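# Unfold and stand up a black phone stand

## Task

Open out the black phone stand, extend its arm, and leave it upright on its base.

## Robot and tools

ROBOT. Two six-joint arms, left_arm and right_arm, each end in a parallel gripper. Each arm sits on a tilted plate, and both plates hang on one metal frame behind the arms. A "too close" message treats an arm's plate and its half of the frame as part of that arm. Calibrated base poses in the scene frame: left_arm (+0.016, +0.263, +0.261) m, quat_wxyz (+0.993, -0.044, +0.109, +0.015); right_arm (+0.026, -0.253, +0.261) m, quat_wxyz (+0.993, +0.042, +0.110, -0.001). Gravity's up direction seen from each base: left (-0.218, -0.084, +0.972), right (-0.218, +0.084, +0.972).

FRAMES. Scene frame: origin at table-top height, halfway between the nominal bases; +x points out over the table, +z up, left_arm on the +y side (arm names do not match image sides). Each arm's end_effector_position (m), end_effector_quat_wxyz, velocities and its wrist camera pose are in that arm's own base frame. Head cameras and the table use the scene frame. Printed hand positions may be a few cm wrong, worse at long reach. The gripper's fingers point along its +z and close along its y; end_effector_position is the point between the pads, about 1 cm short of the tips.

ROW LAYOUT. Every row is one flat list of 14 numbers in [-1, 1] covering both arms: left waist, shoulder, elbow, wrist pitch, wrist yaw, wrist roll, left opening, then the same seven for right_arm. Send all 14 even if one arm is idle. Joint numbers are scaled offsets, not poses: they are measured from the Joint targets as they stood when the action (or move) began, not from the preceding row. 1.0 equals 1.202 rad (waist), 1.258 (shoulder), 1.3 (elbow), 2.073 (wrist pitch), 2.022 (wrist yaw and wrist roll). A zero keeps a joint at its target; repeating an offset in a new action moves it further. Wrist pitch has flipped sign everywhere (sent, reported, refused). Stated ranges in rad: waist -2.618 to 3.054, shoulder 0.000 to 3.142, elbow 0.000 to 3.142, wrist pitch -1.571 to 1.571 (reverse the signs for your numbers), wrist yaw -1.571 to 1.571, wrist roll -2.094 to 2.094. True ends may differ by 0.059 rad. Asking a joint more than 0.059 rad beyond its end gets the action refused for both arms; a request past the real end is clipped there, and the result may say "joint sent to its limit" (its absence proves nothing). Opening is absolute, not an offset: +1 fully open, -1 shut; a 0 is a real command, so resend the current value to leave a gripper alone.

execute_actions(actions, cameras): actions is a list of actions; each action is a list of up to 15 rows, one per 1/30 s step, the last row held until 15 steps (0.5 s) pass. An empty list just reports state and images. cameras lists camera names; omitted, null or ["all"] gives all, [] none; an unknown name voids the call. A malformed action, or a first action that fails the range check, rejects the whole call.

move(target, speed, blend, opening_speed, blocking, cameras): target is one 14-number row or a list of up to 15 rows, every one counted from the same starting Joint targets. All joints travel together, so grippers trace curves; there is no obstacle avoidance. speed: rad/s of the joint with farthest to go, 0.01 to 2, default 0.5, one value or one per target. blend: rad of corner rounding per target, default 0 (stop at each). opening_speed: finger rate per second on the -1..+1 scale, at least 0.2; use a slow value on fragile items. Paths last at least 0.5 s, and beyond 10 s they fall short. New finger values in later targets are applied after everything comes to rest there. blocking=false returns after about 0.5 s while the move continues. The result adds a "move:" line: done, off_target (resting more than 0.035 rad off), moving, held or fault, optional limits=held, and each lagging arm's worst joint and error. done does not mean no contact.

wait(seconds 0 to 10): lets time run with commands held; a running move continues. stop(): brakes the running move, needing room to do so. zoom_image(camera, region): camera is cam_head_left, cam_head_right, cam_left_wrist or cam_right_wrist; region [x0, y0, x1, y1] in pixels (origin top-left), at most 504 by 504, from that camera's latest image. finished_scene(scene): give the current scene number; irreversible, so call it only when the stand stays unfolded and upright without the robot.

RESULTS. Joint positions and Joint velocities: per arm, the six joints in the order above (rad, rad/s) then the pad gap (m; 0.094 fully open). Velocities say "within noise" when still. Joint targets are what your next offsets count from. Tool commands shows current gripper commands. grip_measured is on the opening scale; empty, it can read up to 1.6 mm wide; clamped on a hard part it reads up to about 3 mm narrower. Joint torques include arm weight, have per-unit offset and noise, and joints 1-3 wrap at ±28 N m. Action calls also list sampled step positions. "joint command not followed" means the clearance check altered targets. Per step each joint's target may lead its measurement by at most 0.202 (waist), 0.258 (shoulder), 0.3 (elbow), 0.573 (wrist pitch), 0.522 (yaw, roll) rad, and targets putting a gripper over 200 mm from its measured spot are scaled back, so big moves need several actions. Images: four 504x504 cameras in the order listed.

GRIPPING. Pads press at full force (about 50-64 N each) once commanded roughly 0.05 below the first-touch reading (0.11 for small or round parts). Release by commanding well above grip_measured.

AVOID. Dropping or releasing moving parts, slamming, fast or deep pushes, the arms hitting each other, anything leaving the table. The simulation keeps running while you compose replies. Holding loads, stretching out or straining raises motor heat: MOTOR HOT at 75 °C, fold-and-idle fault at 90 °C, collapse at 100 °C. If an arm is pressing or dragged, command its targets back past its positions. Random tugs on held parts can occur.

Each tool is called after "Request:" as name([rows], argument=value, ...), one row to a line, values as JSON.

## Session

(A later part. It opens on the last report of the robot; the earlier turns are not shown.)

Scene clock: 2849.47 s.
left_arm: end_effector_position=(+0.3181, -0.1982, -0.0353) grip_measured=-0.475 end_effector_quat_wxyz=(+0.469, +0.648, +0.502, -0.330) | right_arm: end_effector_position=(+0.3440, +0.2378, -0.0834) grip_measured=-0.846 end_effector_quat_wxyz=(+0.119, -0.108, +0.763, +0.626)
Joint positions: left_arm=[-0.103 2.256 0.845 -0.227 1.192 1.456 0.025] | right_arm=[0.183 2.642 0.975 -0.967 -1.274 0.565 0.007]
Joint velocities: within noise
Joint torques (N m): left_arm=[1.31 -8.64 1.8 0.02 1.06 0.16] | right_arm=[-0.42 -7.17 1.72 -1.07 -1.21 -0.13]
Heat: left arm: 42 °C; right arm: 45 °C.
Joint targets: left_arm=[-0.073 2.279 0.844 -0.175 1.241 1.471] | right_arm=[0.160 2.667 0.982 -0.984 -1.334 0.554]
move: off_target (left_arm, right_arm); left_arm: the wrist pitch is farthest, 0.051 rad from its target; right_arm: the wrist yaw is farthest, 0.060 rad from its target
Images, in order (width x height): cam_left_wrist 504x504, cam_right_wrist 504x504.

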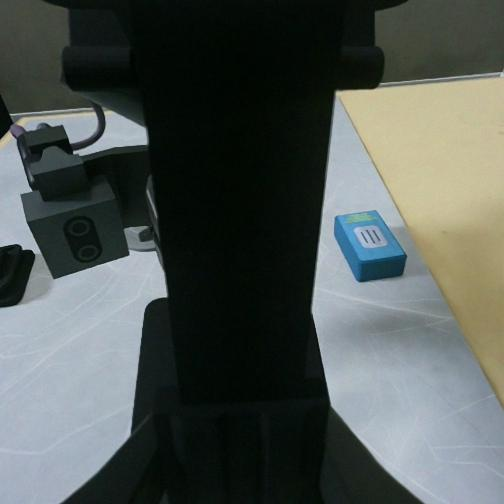

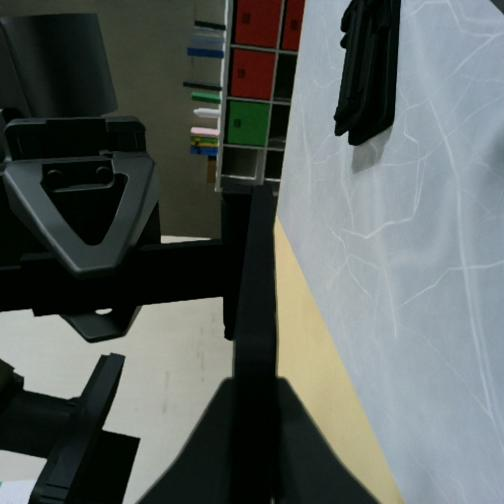

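Request:
move(target=[0.0542,0.0072,0.0438,0.1155,0.0072,0.1001,-0.7,0,0,0,0,0,0,-0.95], speed=0.12, cameras=["cam_left_wrist","cam_right_wrist"])

Scene clock: 2858.77 s.
left_arm: end_effector_position=(+0.3130, -0.1872, -0.0304) grip_measured=-0.475 end_effector_quat_wxyz=(+0.475, +0.650, +0.482, -0.347) | right_arm: end_effector_position=(+0.3398, +0.2446, -0.0823) grip_measured=-0.846 end_effector_quat_wxyz=(+0.116, -0.119, +0.761, +0.628)
Joint positions: left_arm=[-0.06 2.269 0.902 0 1.251 1.657 0.025] | right_arm=[0.202 2.642 0.975 -0.977 -1.276 0.564 0.007]
Joint velocities: within noise
Joint torques (N m): left_arm=[3.54 -9.09 1.52 0.43 0.56 0.17] | right_arm=[-1.96 -7.2 1.7 -0.95 -1.19 -0.14]
Heat: left arm: 42 °C; right arm: 45 °C.
Joint targets: left_arm=[-0.008 2.288 0.901 0.064 1.255 1.673] | right_arm=[0.160 2.667 0.982 -0.984 -1.334 0.554]
move: off_target (left_arm, right_arm); left_arm: the wrist pitch is farthest, 0.065 rad from its target; right_arm: the wrist yaw is farthest, 0.058 rad from its target
Images, in order (width x height): cam_left_wrist 504x504, cam_right_wrist 504x504.

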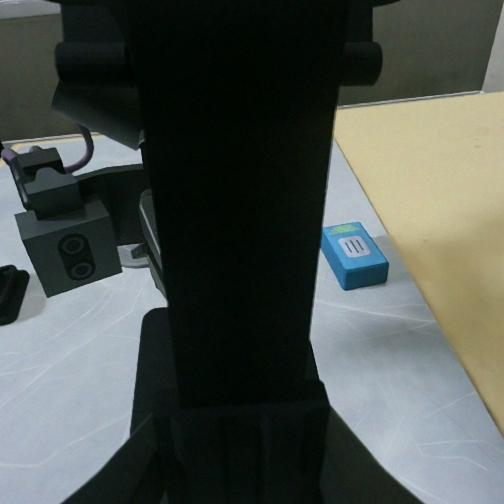

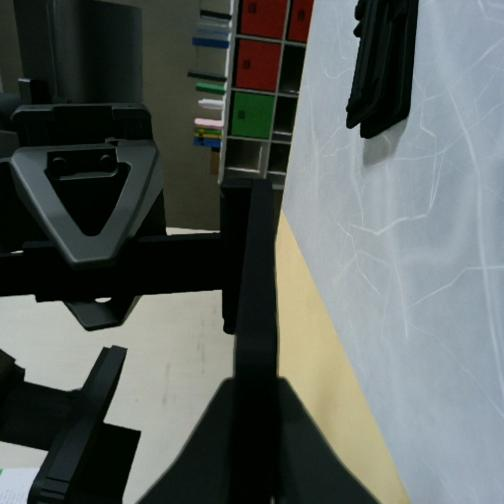

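Request:
move([
  [0,0,0,0,0,0,-0.1,0,0,0,0,0,0,-0.95],
  [-0.0389,-0.3774,-0.0737,0.1304,-0.2798,-0.0595,-0.1,0,0,0,0,0,0,-0.95],
  [-0.2834,-0.6897,0.2263,0.4546,-0.4499,-0.2092,-0.1,0,0,0,0,0,0,-0.95],
  [-0.6172,-0.4410,0.4000,0.4785,-0.6684,-0.3937,0.75,0,0,0,0,0,0,-0.95],
], speed=[0.2,0.4,0.8,0.6], opening_speed=1.0)

Scene clock: 2900.90 s.
left_arm: end_effector_position=(+0.2779, -0.2322, +0.1161) grip_measured=+0.748 end_effector_quat_wxyz=(+0.100, +0.719, +0.686, +0.054) | right_arm: end_effector_position=(+0.3476, +0.2305, -0.0795) grip_measured=-0.846 end_effector_quat_wxyz=(+0.125, -0.108, +0.757, +0.632)
Joint positions: left_arm=[-0.746 1.722 1.398 1.04 -0.095 0.882 0.082] | right_arm=[0.159 2.642 0.977 -0.977 -1.299 0.564 0.007]
Joint velocities: within noise
Joint torques (N m): left_arm=[-2.19 -8.64 7.54 -0.29 0.07 -0.05] | right_arm=[1.44 -7.04 1.32 -0.96 -0.9 -0.11]
Heat: left arm: 42 °C; right arm: 45 °C.
Joint targets: left_arm=[-0.750 1.733 1.421 1.056 -0.096 0.877] | right_arm=[0.160 2.667 0.982 -0.984 -1.334 0.554]
move: done

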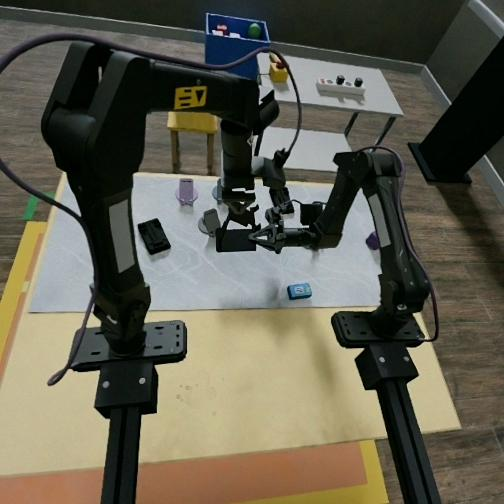

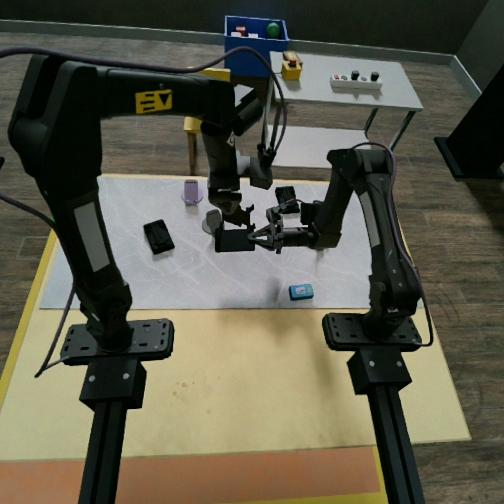

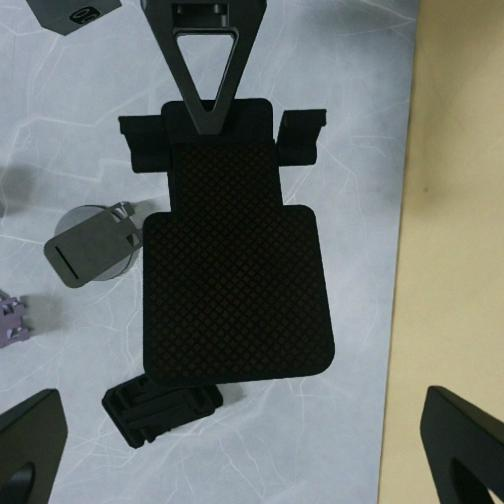

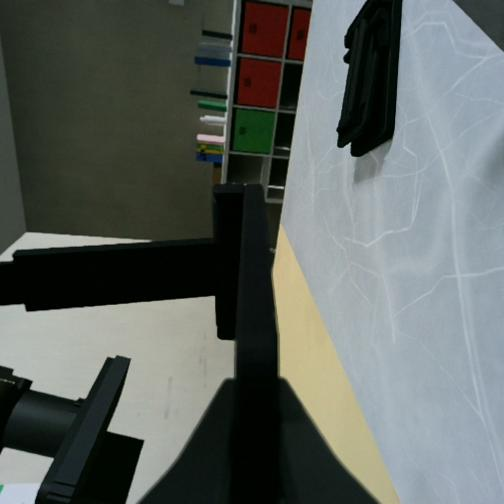

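Request:
move(target=[-0.001,0.0928,-0.1238,-0.1339,0,0,0.75,0,0,0,0,0,0,-0.95], speed=0.2, cameras=["cam_left_wrist"])

Scene clock: 2913.60 s.
left_arm: end_effector_position=(+0.2925, -0.2457, +0.0518) grip_measured=+0.748 end_effector_quat_wxyz=(+0.106, +0.718, +0.685, +0.055) | right_arm: end_effector_position=(+0.3476, +0.2305, -0.0795) grip_measured=-0.846 end_effector_quat_wxyz=(+0.125, -0.108, +0.757, +0.632)
Joint positions: left_arm=[-0.746 1.834 1.271 0.789 -0.095 0.882 0.082] | right_arm=[0.159 2.642 0.977 -0.977 -1.299 0.564 0.007]
Joint velocities: within noise
Joint torques (N m): left_arm=[-2.63 -9.1 4.49 -0.55 -0.02 -0.05] | right_arm=[1.32 -6.98 1.52 -0.99 -0.93 -0.13]
Heat: left arm: 42 °C; right arm: 44 °C.
Joint targets: left_arm=[-0.751 1.850 1.260 0.778 -0.096 0.877] | right_arm=[0.160 2.667 0.982 -0.984 -1.334 0.554]
move: done
Images, in order (width x height): cam_left_wrist 504x504.

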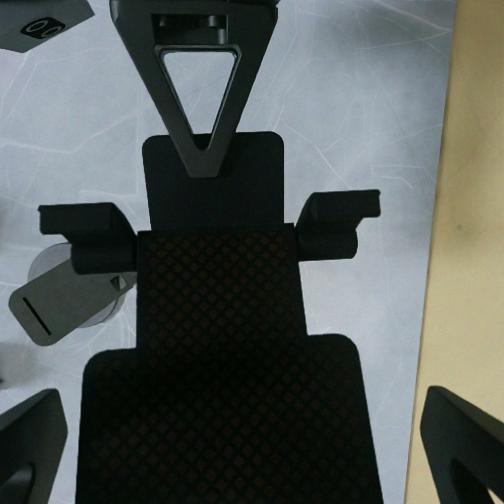

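Request:
move([
  [0.0032,0,-0.0376,-0.0237,0,-0.002,0.75,0,0,0,0,0,0,-0.95],
  [0.0032,0,-0.0376,-0.0237,0,-0.002,0.12,0,0,0,0,0,0,-0.95],
], speed=0.15, opening_speed=0.6, cameras=["cam_left_wrist"])

Scene clock: 2923.67 s.
left_arm: end_effector_position=(+0.2946, -0.2443, +0.0420) grip_measured=+0.330 end_effector_quat_wxyz=(+0.115, +0.713, +0.689, +0.062) | right_arm: end_effector_position=(+0.3468, +0.2306, -0.0789) grip_measured=-0.846 end_effector_quat_wxyz=(+0.126, -0.112, +0.756, +0.633)
Joint positions: left_arm=[-0.746 1.834 1.225 0.723 -0.109 0.873 0.062] | right_arm=[0.159 2.642 0.977 -0.977 -1.305 0.556 0.007]
Joint velocities: within noise
Joint torques (N m): left_arm=[-2.11 -9.16 4.22 -0.46 0.17 0.05] | right_arm=[1.52 -7.19 1.39 -0.95 -0.83 -0.05]
Heat: left arm: 43 °C; right arm: 44 °C.
Joint targets: left_arm=[-0.747 1.850 1.211 0.729 -0.096 0.873] | right_arm=[0.160 2.667 0.982 -0.984 -1.334 0.554]
move: done
Images, in order (width x height): cam_left_wrist 504x504.

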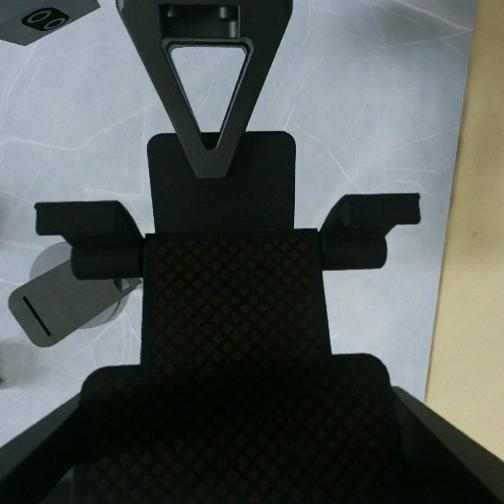

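Request:
move(target=[-0.0197,-0.0159,0.0418,0.0369,-0.0023,-0.0082,0.12,0,0,0,0,0,0,-0.95], speed=0.1, cameras=["cam_left_wrist","cam_right_wrist"])

Scene clock: 2938.97 s.
left_arm: end_effector_position=(+0.2920, -0.2459, +0.0459) grip_measured=+0.329 end_effector_quat_wxyz=(+0.110, +0.710, +0.693, +0.060) | right_arm: end_effector_position=(+0.3442, +0.2311, -0.0768) grip_measured=-0.846 end_effector_quat_wxyz=(+0.121, -0.117, +0.751, +0.638)
Joint positions: left_arm=[-0.754 1.834 1.244 0.753 -0.11 0.854 0.062] | right_arm=[0.159 2.642 0.977 -0.977 -1.324 0.556 0.007]
Joint velocities: within noise
Joint torques (N m): left_arm=[-3.44 -10.65 7.21 0.11 0.14 0.04] | right_arm=[1.5 -6.99 1.48 -0.92 -0.63 -0.04]
Heat: left arm: 43 °C; right arm: 44 °C.
Joint targets: left_arm=[-0.771 1.830 1.265 0.806 -0.101 0.857] | right_arm=[0.160 2.667 0.982 -0.984 -1.334 0.554]
move: off_target (left_arm); left_arm: the wrist pitch is farthest, 0.052 rad from its target
Images, in order (width x height): cam_left_wrist 504x504, cam_right_wrist 504x504.

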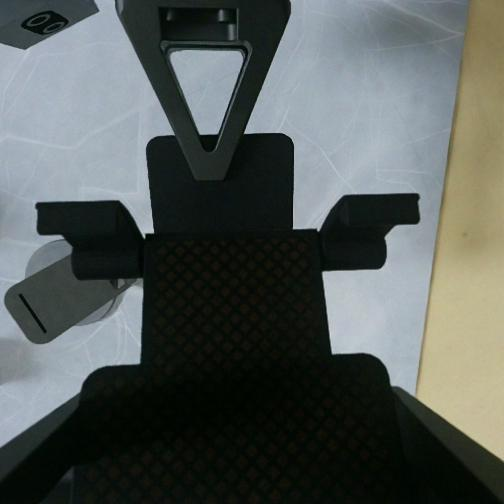

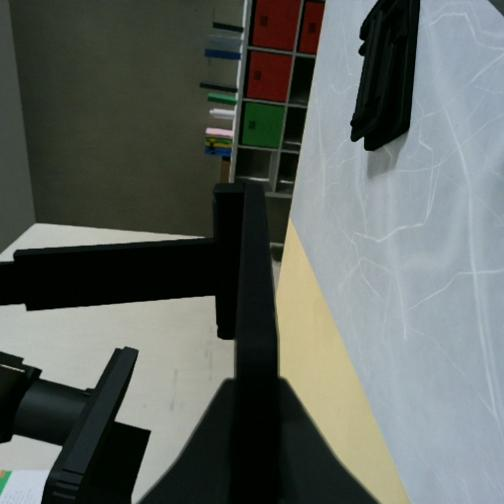

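Request:
move(target=[-0.0102,-0.0221,0.0350,0.0355,-0.0011,-0.0062,0.12,0,0,0,0,0,0,-0.95], speed=0.1, cameras=["cam_left_wrist","cam_right_wrist"])

Scene clock: 2947.03 s.
left_arm: end_effector_position=(+0.2868, -0.2476, +0.0530) grip_measured=+0.329 end_effector_quat_wxyz=(+0.100, +0.706, +0.698, +0.058) | right_arm: end_effector_position=(+0.3389, +0.2337, -0.0727) grip_measured=-0.846 end_effector_quat_wxyz=(+0.110, -0.123, +0.743, +0.649)
Joint positions: left_arm=[-0.766 1.834 1.279 0.812 -0.11 0.827 0.062] | right_arm=[0.164 2.642 0.977 -0.984 -1.356 0.57 0.007]
Joint velocities: within noise
Joint torques (N m): left_arm=[-3.62 -13.55 7.77 0.24 0.06 0.22] | right_arm=[0.9 -7.09 1.39 -0.88 -0.22 -0.24]
Heat: left arm: 44 °C; right arm: 44 °C.
Joint targets: left_arm=[-0.783 1.802 1.311 0.879 -0.103 0.844] | right_arm=[0.160 2.667 0.982 -0.984 -1.334 0.554]
move: off_target (left_arm); left_arm: the wrist pitch is farthest, 0.067 rad from its target
Images, in order (width x height): cam_left_wrist 504x504, cam_right_wrist 504x504.

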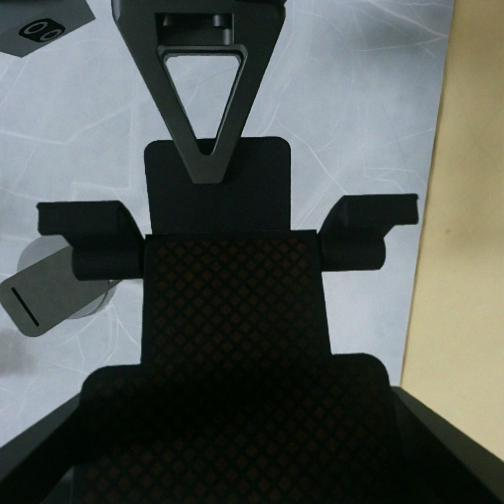

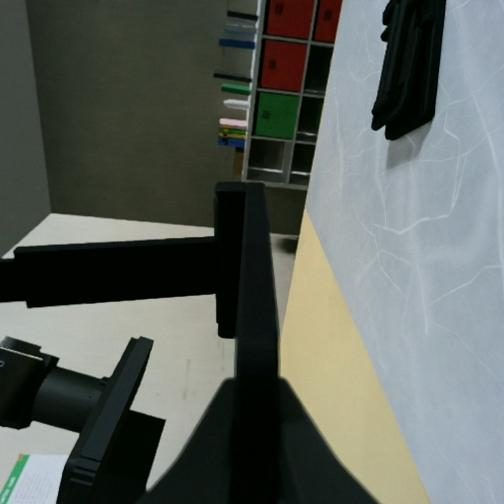

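Request:
move([
  [0.03,0.0382,-0.0769,-0.0724,0.0035,0.0143,0.12,0,0,0,0,0,0,-0.95],
  [0.03,0.0382,-0.0769,-0.0724,0.0035,0.0143,0.7,0,0,0,0,0,0,-0.95],
  [0.0275,-0.0548,0.0846,0.0854,0.0035,0.0163,0.7,0,0,0,0,0,0,-0.95],
  [0.2770,-0.2401,-0.1469,0.0101,0.2240,-0.2443,-0.3,0,0,0,0,0,0,-0.95],
  [0.5211,-0.2823,-0.3964,-0.1426,0.4469,-0.4985,-0.3,0,0,0,0,0,0,-0.95],
], speed=[0.2,0.2,0.4,0.7,0.7], opening_speed=1.0)

Scene clock: 2982.57 s.
left_arm: end_effector_position=(+0.2594, -0.1687, +0.0905) grip_measured=-0.298 end_effector_quat_wxyz=(+0.080, +0.059, +0.913, -0.395) | right_arm: end_effector_position=(+0.3463, +0.2321, -0.0781) grip_measured=-0.846 end_effector_quat_wxyz=(+0.126, -0.114, +0.754, +0.634)
Joint positions: left_arm=[-0.162 1.469 0.806 0.597 0.781 -0.163 0.033] | right_arm=[0.162 2.642 0.977 -0.984 -1.306 0.561 0.007]
Joint velocities: within noise
Joint torques (N m): left_arm=[-0.43 -9.18 4.26 -0.56 0.61 0.02] | right_arm=[1.11 -7.15 1.61 -0.93 -0.83 -0.09]
Heat: left arm: 47 °C; right arm: 44 °C.
Joint targets: left_arm=[-0.157 1.447 0.796 0.584 0.801 -0.164] | right_arm=[0.160 2.667 0.982 -0.984 -1.334 0.555]
move: done

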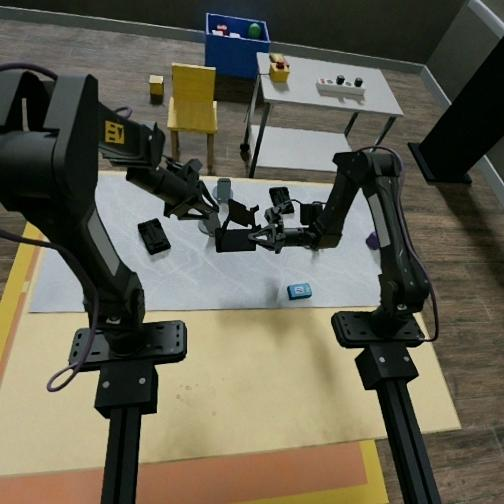

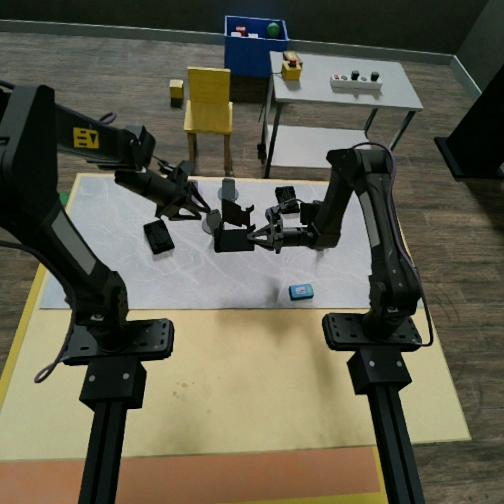

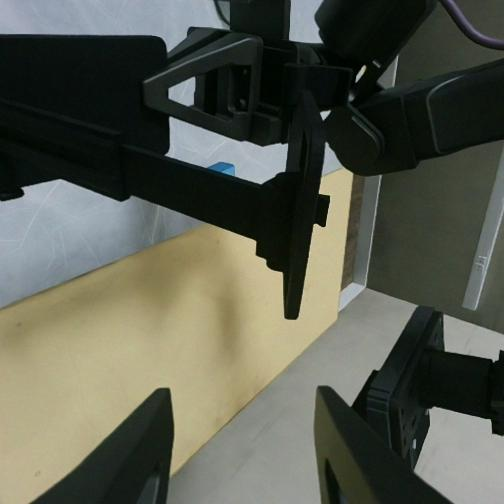

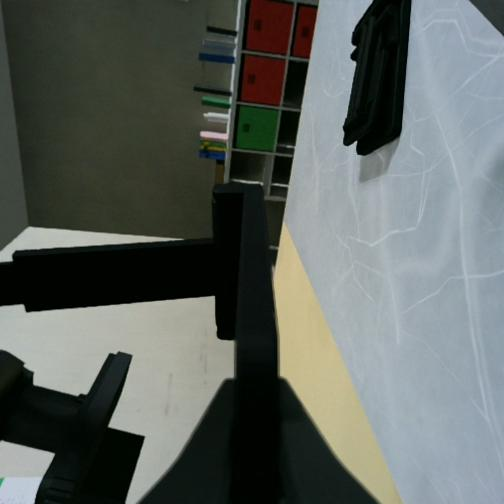

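Request:
move(target=[-0.0685,-0.0074,-0.0144,-0.0418,-0.0151,-0.0537,-0.3,0,0,0,0,0,0,-0.95], speed=0.3, cameras=["cam_left_wrist"])

Scene clock: 3005.47 s.
left_arm: end_effector_position=(+0.2598, -0.1868, +0.0922) grip_measured=-0.298 end_effector_quat_wxyz=(+0.083, +0.053, +0.911, -0.401) | right_arm: end_effector_position=(+0.3463, +0.2321, -0.0781) grip_measured=-0.846 end_effector_quat_wxyz=(+0.126, -0.114, +0.754, +0.634)
Joint positions: left_arm=[-0.23 1.46 0.79 0.51 0.768 -0.272 0.033] | right_arm=[0.162 2.642 0.977 -0.984 -1.306 0.561 0.007]
Joint velocities: within noise
Joint torques (N m): left_arm=[-1.77 -9.26 4 -0.69 0.43 0] | right_arm=[1.09 -7.09 1.44 -0.9 -0.86 -0.11]
Heat: left arm: 46 °C; right arm: 43 °C.
Joint targets: left_arm=[-0.239 1.438 0.777 0.497 0.770 -0.273] | right_arm=[0.160 2.667 0.982 -0.984 -1.334 0.555]
move: done
Images, in order (width x height): cam_left_wrist 504x504.

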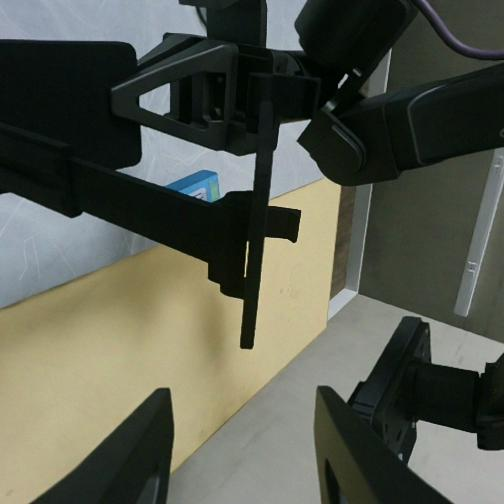

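Request:
move(target=[-0.0783,0.0758,-0.0199,-0.0965,-0.0201,-0.0569,-0.3,0,0,0,0,0,0,-0.95], speed=0.2, cameras=["cam_left_wrist","cam_right_wrist"])

Scene clock: 3018.40 s.
left_arm: end_effector_position=(+0.2701, -0.2142, +0.0796) grip_measured=-0.298 end_effector_quat_wxyz=(+0.099, +0.059, +0.907, -0.404) | right_arm: end_effector_position=(+0.3463, +0.2321, -0.0781) grip_measured=-0.846 end_effector_quat_wxyz=(+0.126, -0.114, +0.754, +0.634)
Joint positions: left_arm=[-0.322 1.52 0.763 0.309 0.728 -0.387 0.033] | right_arm=[0.162 2.642 0.977 -0.984 -1.306 0.561 0.007]
Joint velocities: within noise
Joint torques (N m): left_arm=[-2.06 -6.49 3.93 -0.93 0.43 0] | right_arm=[1.14 -7.12 1.4 -0.86 -0.81 -0.1]
Heat: left arm: 44 °C; right arm: 43 °C.
Joint targets: left_arm=[-0.333 1.533 0.751 0.297 0.730 -0.388] | right_arm=[0.160 2.667 0.982 -0.984 -1.334 0.555]
move: done
Images, in order (width x height): cam_left_wrist 504x504, cam_right_wrist 504x504.

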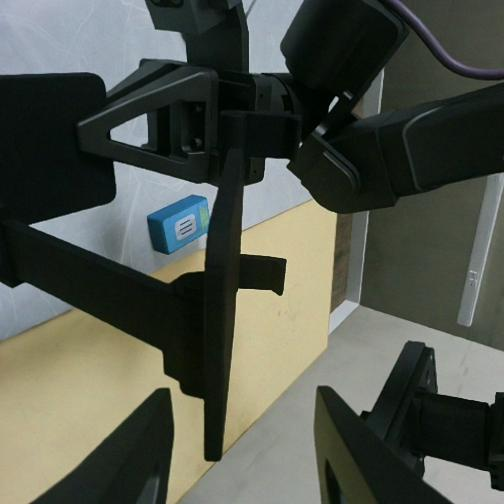

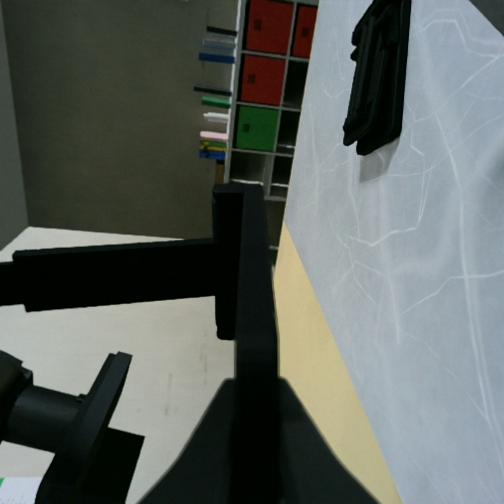

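Request:
move(target=[0.0044,0.0060,-0.0212,-0.0148,0.001,0.0015,-0.3,0,0,0,0,0,0,-0.95], speed=0.1, cameras=["cam_left_wrist"])

Scene clock: 3030.70 s.
left_arm: end_effector_position=(+0.2670, -0.2131, +0.0717) grip_measured=-0.298 end_effector_quat_wxyz=(+0.097, +0.058, +0.908, -0.404) | right_arm: end_effector_position=(+0.3463, +0.2321, -0.0781) grip_measured=-0.846 end_effector_quat_wxyz=(+0.126, -0.114, +0.754, +0.634)
Joint positions: left_arm=[-0.322 1.527 0.735 0.278 0.728 -0.388 0.033] | right_arm=[0.162 2.642 0.977 -0.984 -1.306 0.561 0.007]
Joint velocities: within noise
Joint torques (N m): left_arm=[-1.51 -6.24 3.95 -0.93 0.4 0.07] | right_arm=[1.13 -7.2 1.4 -0.91 -0.87 -0.1]
Heat: left arm: 43 °C; right arm: 43 °C.
Joint targets: left_arm=[-0.328 1.540 0.723 0.266 0.732 -0.385] | right_arm=[0.160 2.667 0.982 -0.984 -1.334 0.555]
move: done
Images, in order (width x height): cam_left_wrist 504x504.

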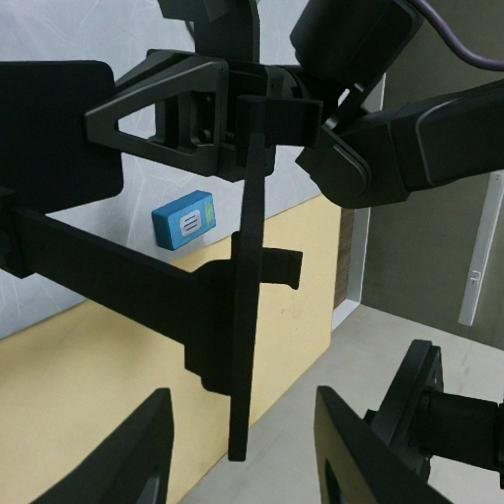

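Request:
move(target=[0,-0.0380,-0.0112,0,0,0,-0.3,0,0,0,0,0,0,-0.95], speed=0.1, cameras=["cam_left_wrist"])

Scene clock: 3039.53 s.
left_arm: end_effector_position=(+0.2639, -0.2120, +0.0714) grip_measured=-0.298 end_effector_quat_wxyz=(+0.098, +0.059, +0.908, -0.404) | right_arm: end_effector_position=(+0.3463, +0.2321, -0.0781) grip_measured=-0.846 end_effector_quat_wxyz=(+0.126, -0.114, +0.754, +0.634)
Joint positions: left_arm=[-0.322 1.514 0.721 0.276 0.728 -0.388 0.033] | right_arm=[0.162 2.642 0.977 -0.984 -1.306 0.561 0.007]
Joint velocities: within noise
Joint torques (N m): left_arm=[-1.51 -9.26 4.11 -0.91 0.41 0.09] | right_arm=[1.11 -7.13 1.5 -0.89 -0.83 -0.13]
Heat: left arm: 42 °C; right arm: 43 °C.
Joint targets: left_arm=[-0.328 1.493 0.709 0.266 0.732 -0.385] | right_arm=[0.160 2.667 0.982 -0.984 -1.334 0.555]
move: done
Images, in order (width x height): cam_left_wrist 504x504.

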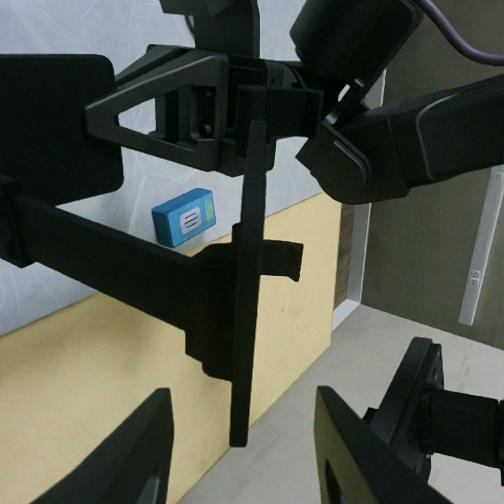

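Request:
move(target=[0,0,0,0,0,0,-0.95,0,0,0,0,0,0,-0.95], opening_speed=0.4, cameras=["cam_left_wrist","cam_right_wrist"])

Scene clock: 3043.80 s.
left_arm: end_effector_position=(+0.2649, -0.2121, +0.0718) grip_measured=-0.939 end_effector_quat_wxyz=(+0.102, +0.062, +0.907, -0.403) | right_arm: end_effector_position=(+0.3461, +0.2321, -0.0779) grip_measured=-0.846 end_effector_quat_wxyz=(+0.124, -0.114, +0.754, +0.634)
Joint positions: left_arm=[-0.322 1.514 0.721 0.27 0.726 -0.381 0.003] | right_arm=[0.162 2.642 0.977 -0.984 -1.307 0.564 0.007]
Joint velocities: within noise
Joint torques (N m): left_arm=[-1.58 -9.31 3.97 -0.87 0.41 -0.04] | right_arm=[1.03 -7.16 1.54 -0.89 -0.82 -0.12]
Heat: left arm: 42 °C; right arm: 43 °C.
Joint targets: left_arm=[-0.328 1.493 0.709 0.266 0.732 -0.384] | right_arm=[0.160 2.667 0.982 -0.984 -1.334 0.555]
move: done
Images, in order (width x height): cam_left_wrist 504x504, cam_right_wrist 504x504.

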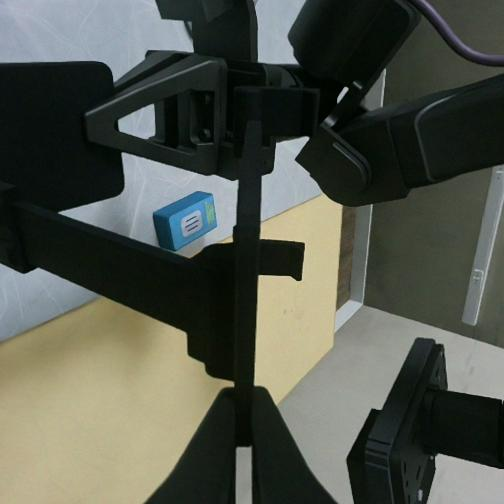

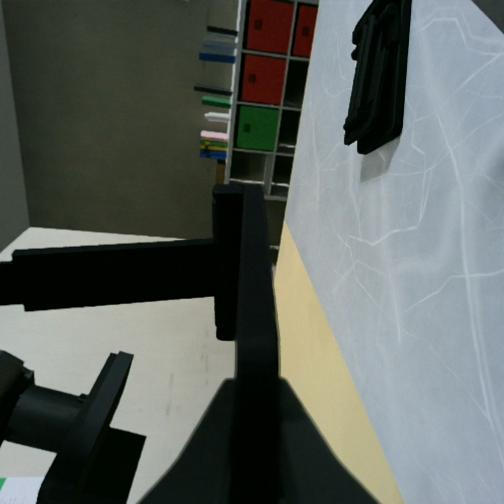

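Request:
move([
  [0.1008,0.0932,-0.0372,-0.0698,0.1498,0.0302,-0.95,0,0,0,0,0,0,-0.95],
  [0.1645,0.2336,-0.0817,-0.2166,0.2908,0.0104,-0.95,0,0,0,0,0,0,-0.95],
], speed=0.15, blend=0.05, cameras=["cam_left_wrist","cam_right_wrist"])

Scene clock: 3073.87 s.
left_arm: end_effector_position=(+0.2695, -0.2072, +0.0718) grip_measured=-0.935 end_effector_quat_wxyz=(+0.095, +0.090, +0.789, -0.600) | right_arm: end_effector_position=(+0.3456, +0.2318, -0.0796) grip_measured=-0.846 end_effector_quat_wxyz=(+0.115, -0.102, +0.758, +0.634)
Joint positions: left_arm=[-0.138 1.771 0.612 -0.176 1.252 -0.34 0.003] | right_arm=[0.162 2.642 0.977 -0.97 -1.304 0.581 0.007]
Joint velocities: within noise
Joint torques (N m): left_arm=[-0.4 -6.97 2.52 -0.86 1.13 -0.2] | right_arm=[1.18 -7.15 1.43 -1.02 -0.87 -0.35]
Heat: left arm: 43 °C; right arm: 43 °C.
Joint targets: left_arm=[-0.130 1.786 0.603 -0.183 1.320 -0.364] | right_arm=[0.160 2.667 0.982 -0.984 -1.334 0.554]
move: off_target (left_arm); left_arm: the wrist yaw is farthest, 0.068 rad from its target
Images, in order (width x height): cam_left_wrist 504x504, cam_right_wrist 504x504.

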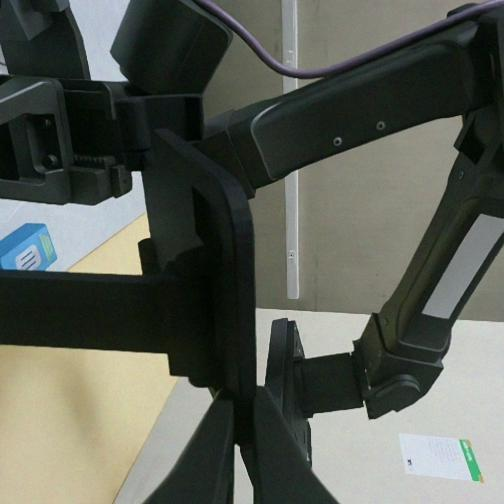

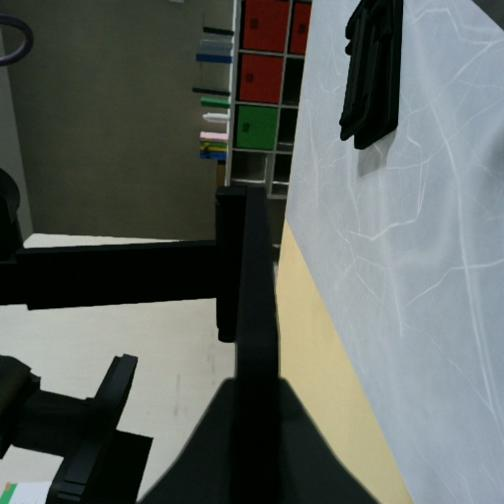

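Request:
move([
  [0,0,0,0,0,0,-0.3,0,0,0,0,0,0,-0.95],
  [-0.0640,-0.1397,0.0443,0.1468,-0.1410,0.0203,-0.3,0,0,0,0,0,0,-0.95],
  [-0.1647,-0.2329,0.0815,0.2166,-0.2908,-0.0099,-0.3,0,0,0,0,0,0,-0.95],
], speed=0.3, blend=[0,0.05,0], opening_speed=0.8, cameras=["cam_left_wrist"])

Scene clock: 3100.90 s.
left_arm: end_effector_position=(+0.2595, -0.2093, +0.0645) grip_measured=-0.302 end_effector_quat_wxyz=(+0.096, +0.058, +0.908, -0.404) | right_arm: end_effector_position=(+0.3448, +0.2320, -0.0789) grip_measured=-0.846 end_effector_quat_wxyz=(+0.117, -0.108, +0.756, +0.635)
Joint positions: left_arm=[-0.317 1.514 0.69 0.251 0.73 -0.383 0.033] | right_arm=[0.162 2.642 0.977 -0.97 -1.31 0.569 0.007]
Joint velocities: within noise
Joint torques (N m): left_arm=[-1.85 -9.2 6.11 -0.58 0.37 0.03] | right_arm=[1.2 -7.08 1.47 -0.99 -0.82 -0.16]
Heat: left arm: 42 °C; right arm: 43 °C.
Joint targets: left_arm=[-0.328 1.493 0.709 0.266 0.731 -0.384] | right_arm=[0.160 2.667 0.982 -0.984 -1.334 0.554]
move: done
Images, in order (width x height): cam_left_wrist 504x504.

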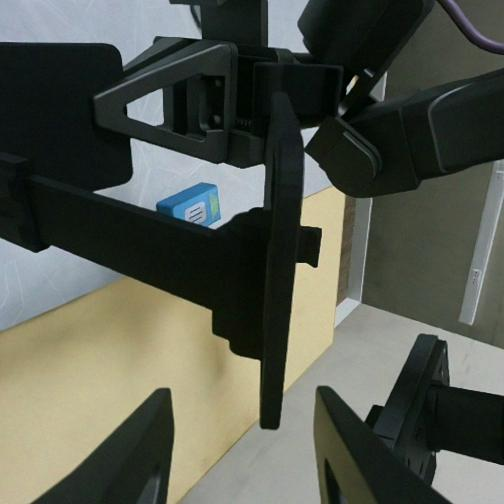

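Request:
move(target=[-0.0208,0.0779,0.0285,-0.0285,0.0099,-0.0193,-0.3,0,0,0,0,0,0,-0.95], speed=0.15, cameras=["cam_left_wrist"])

Scene clock: 3115.73 s.
left_arm: end_effector_position=(+0.2669, -0.2205, +0.0598) grip_measured=-0.302 end_effector_quat_wxyz=(+0.084, +0.052, +0.907, -0.409) | right_arm: end_effector_position=(+0.3448, +0.2320, -0.0789) grip_measured=-0.846 end_effector_quat_wxyz=(+0.117, -0.108, +0.756, +0.635)
Joint positions: left_arm=[-0.341 1.578 0.726 0.219 0.734 -0.422 0.033] | right_arm=[0.162 2.642 0.977 -0.97 -1.31 0.569 0.007]
Joint velocities: within noise
Joint torques (N m): left_arm=[-2.22 -6.6 6.24 -0.98 0.57 0.02] | right_arm=[1.16 -6.94 1.48 -0.99 -0.79 -0.2]
Heat: left arm: 43 °C; right arm: 42 °C.
Joint targets: left_arm=[-0.353 1.592 0.746 0.207 0.752 -0.423] | right_arm=[0.160 2.667 0.982 -0.984 -1.334 0.555]
move: done
Images, in order (width x height): cam_left_wrist 504x504.

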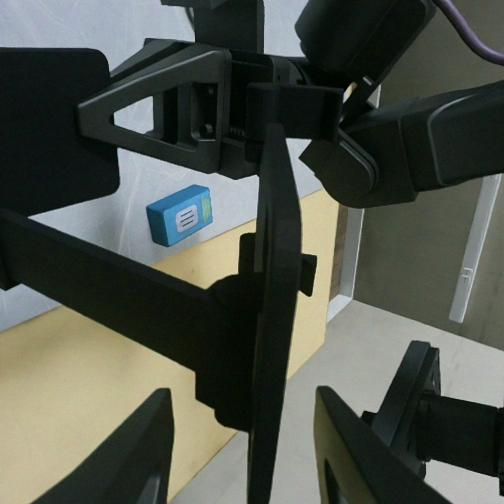

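Request:
move(target=[0,0,0,0,0,0,-0.95,0,0,0,0,0,0,-0.95], opening_speed=0.4, cameras=["cam_left_wrist","cam_right_wrist"])

Scene clock: 3127.17 s.
left_arm: end_effector_position=(+0.2670, -0.2207, +0.0601) grip_measured=-0.806 end_effector_quat_wxyz=(+0.084, +0.051, +0.907, -0.409) | right_arm: end_effector_position=(+0.3448, +0.2320, -0.0790) grip_measured=-0.846 end_effector_quat_wxyz=(+0.117, -0.108, +0.756, +0.635)
Joint positions: left_arm=[-0.341 1.578 0.726 0.218 0.735 -0.425 0.009] | right_arm=[0.162 2.642 0.977 -0.97 -1.309 0.568 0.007]
Joint velocities: within noise
Joint torques (N m): left_arm=[-2.28 -6.52 6.31 -0.92 0.56 0.03] | right_arm=[1.18 -7.25 1.52 -1 -0.78 -0.19]
Heat: left arm: 41 °C; right arm: 42 °C.
Joint targets: left_arm=[-0.353 1.592 0.746 0.207 0.751 -0.423] | right_arm=[0.160 2.667 0.982 -0.984 -1.334 0.554]
move: done
Images, in order (width x height): cam_left_wrist 504x504, cam_right_wrist 504x504.

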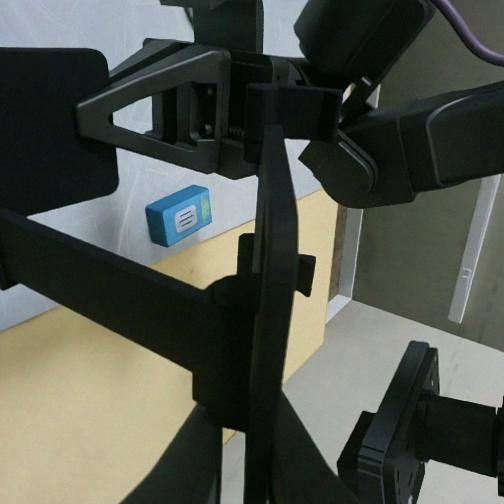

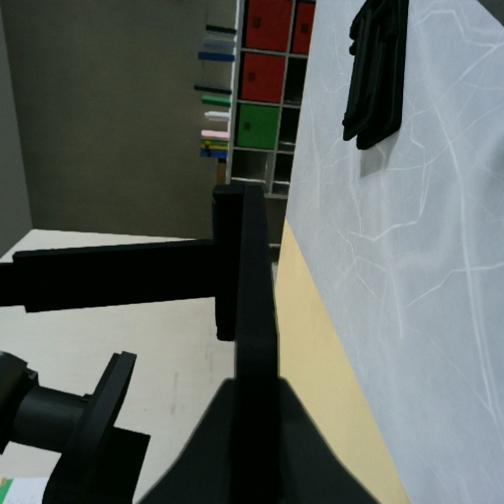

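Request:
move([
  [0.0758,0.0612,-0.0815,-0.0945,0.1222,0.0064,-0.95,0,0,0,0,0,0,-0.95],
  [0.1295,0.1653,-0.1300,-0.2393,0.2386,-0.0277,-0.95,0,0,0,0,0,0,-0.95],
], speed=0.15, blend=0.05, cameras=["cam_left_wrist","cam_right_wrist"])

Scene clock: 3144.80 s.
left_arm: end_effector_position=(+0.2691, -0.2187, +0.0572) grip_measured=-0.806 end_effector_quat_wxyz=(+0.081, +0.061, +0.811, -0.577) | right_arm: end_effector_position=(+0.3491, +0.2289, -0.0809) grip_measured=-0.846 end_effector_quat_wxyz=(+0.127, -0.105, +0.760, +0.629)
Joint positions: left_arm=[-0.196 1.782 0.587 -0.27 1.156 -0.474 0.009] | right_arm=[0.155 2.642 0.977 -0.97 -1.291 0.56 0.007]
Joint velocities: within noise
Joint torques (N m): left_arm=[-1.1 -6.69 2.51 -1.12 1.28 -0.11] | right_arm=[1.81 -7.21 1.48 -1.05 -1.03 -0.1]
Heat: left arm: 40 °C; right arm: 42 °C.
Joint targets: left_arm=[-0.198 1.800 0.577 -0.289 1.234 -0.479] | right_arm=[0.160 2.667 0.982 -0.984 -1.334 0.554]
move: off_target (left_arm, right_arm); left_arm: the wrist yaw is farthest, 0.078 rad from its target; right_arm: the wrist yaw is farthest, 0.043 rad from its target
Images, in order (width x height): cam_left_wrist 504x504, cam_right_wrist 504x504.

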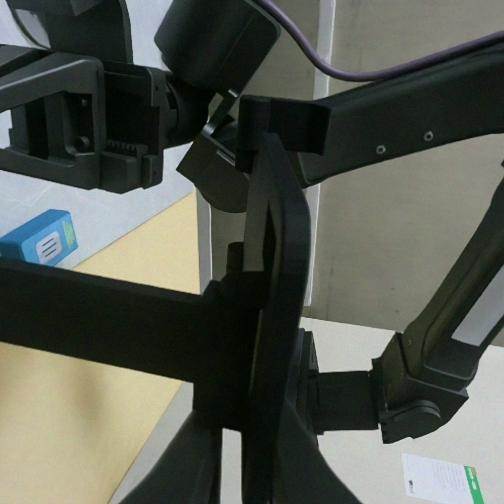

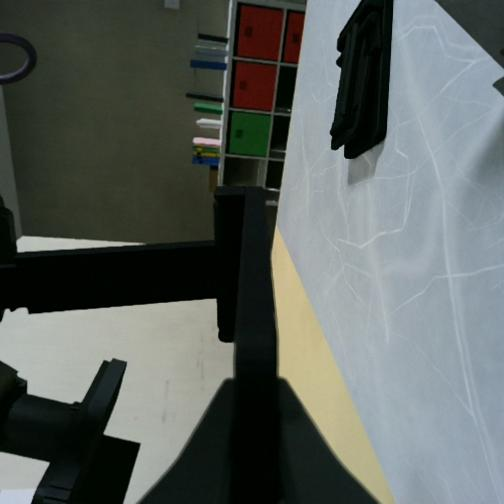

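Request:
move([
  [0,0,0,0,-0.03,0,-0.95,0,0,0,0,0,0,-0.95],
  [0,0,0,0,-0.03,0,-0.95,0,0,0,0,0,0,-0.2],
], speed=0.1, opening_speed=0.4, cameras=["cam_left_wrist","cam_right_wrist"])

Scene clock: 3169.70 s.
left_arm: end_effector_position=(+0.2698, -0.2180, +0.0547) grip_measured=-0.807 end_effector_quat_wxyz=(+0.080, +0.056, +0.814, -0.573) | right_arm: end_effector_position=(+0.3462, +0.2293, -0.0785) grip_measured=-0.203 end_effector_quat_wxyz=(+0.122, -0.109, +0.755, +0.635)
Joint positions: left_arm=[-0.196 1.785 0.584 -0.274 1.145 -0.483 0.009] | right_arm=[0.154 2.642 0.977 -0.971 -1.313 0.56 0.037]
Joint velocities: within noise
Joint torques (N m): left_arm=[-1.33 -7.2 2.48 -1.08 0.78 0.08] | right_arm=[1.76 -7.17 1.42 -1.01 -0.76 -0.11]
Heat: left arm: 40 °C; right arm: 42 °C.
Joint targets: left_arm=[-0.198 1.800 0.577 -0.289 1.173 -0.479] | right_arm=[0.160 2.667 0.982 -0.984 -1.334 0.554]
move: done; target 2's new numbers were sent with right_arm's wrist yaw 0.047 rad from that target
Images, in order (width x height): cam_left_wrist 504x504, cam_right_wrist 504x504.

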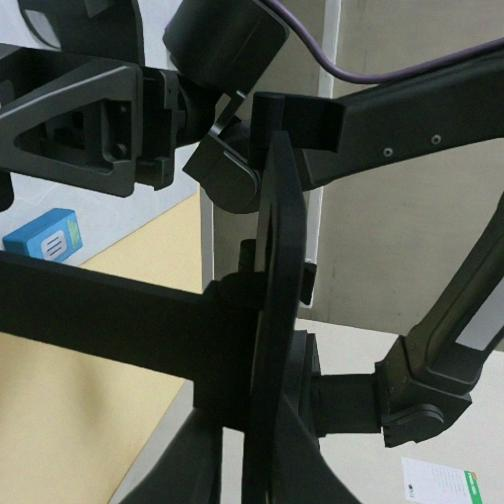

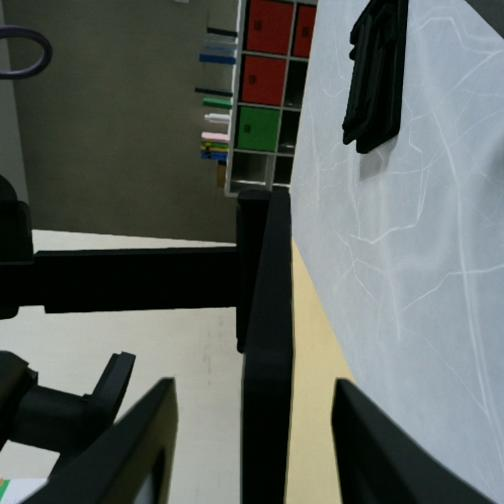

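Request:
move([
  [0,0,0,0,0,0,-0.95,-0.0726,-0.0521,0.0129,0.1908,-0.0288,-0.1583,-0.2],
  [0,0,0,0,0,0,-0.95,-0.1076,-0.1006,0.0176,0.3521,0.0137,-0.2631,-0.2],
], speed=0.3)

Request:
zoom_image(camera="cam_right_wrist", region=[0, 50, 400, 450])

Scene clock: 3176.03 s.
left_arm: end_effector_position=(+0.2698, -0.2180, +0.0547) grip_measured=-0.807 end_effector_quat_wxyz=(+0.080, +0.056, +0.814, -0.573) | right_arm: end_effector_position=(+0.3256, +0.1849, -0.0973) grip_measured=-0.203 end_effector_quat_wxyz=(+0.084, -0.080, +0.789, +0.604)
Joint positions: left_arm=[-0.196 1.785 0.584 -0.274 1.145 -0.483 0.009] | right_arm=[0.037 2.57 0.995 -0.271 -1.301 0.038 0.037]
Joint velocities: within noise
Joint torques (N m): left_arm=[-1.22 -7.04 2.5 -1.09 0.76 0.06] | right_arm=[0.53 -10.84 1.59 -0.02 -0.69 -0.17]
Heat: left arm: 40 °C; right arm: 43 °C.
Joint targets: left_arm=[-0.198 1.800 0.577 -0.289 1.173 -0.479] | right_arm=[0.031 2.540 1.005 -0.254 -1.307 0.022]
move: done

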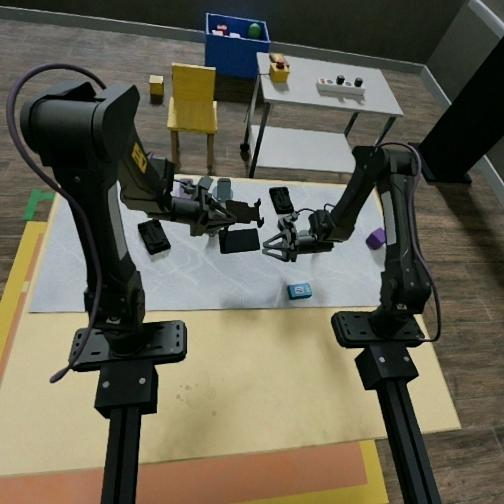

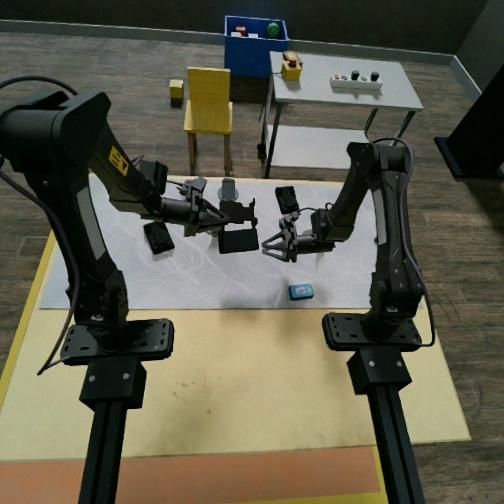

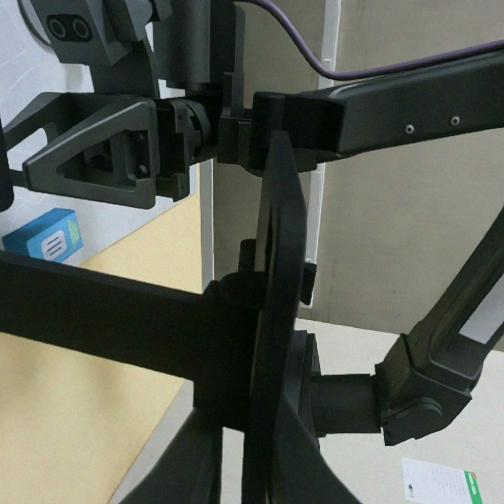

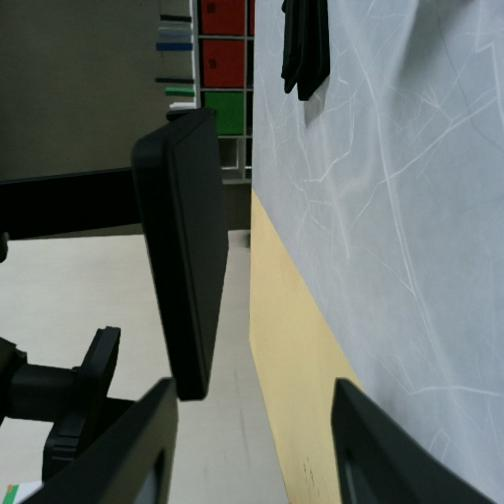

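Scaled by 1.260 from the camera's 504x504 image, which has a finer 720x720 frame.

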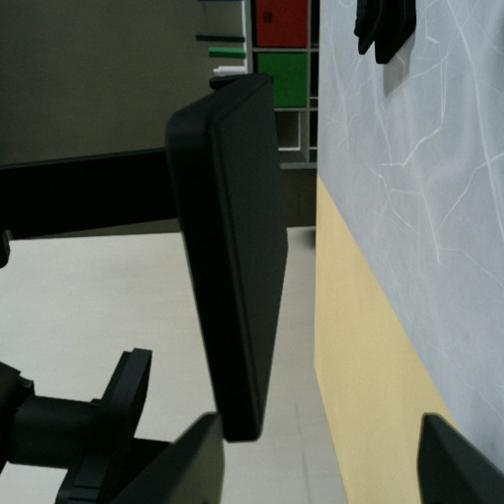

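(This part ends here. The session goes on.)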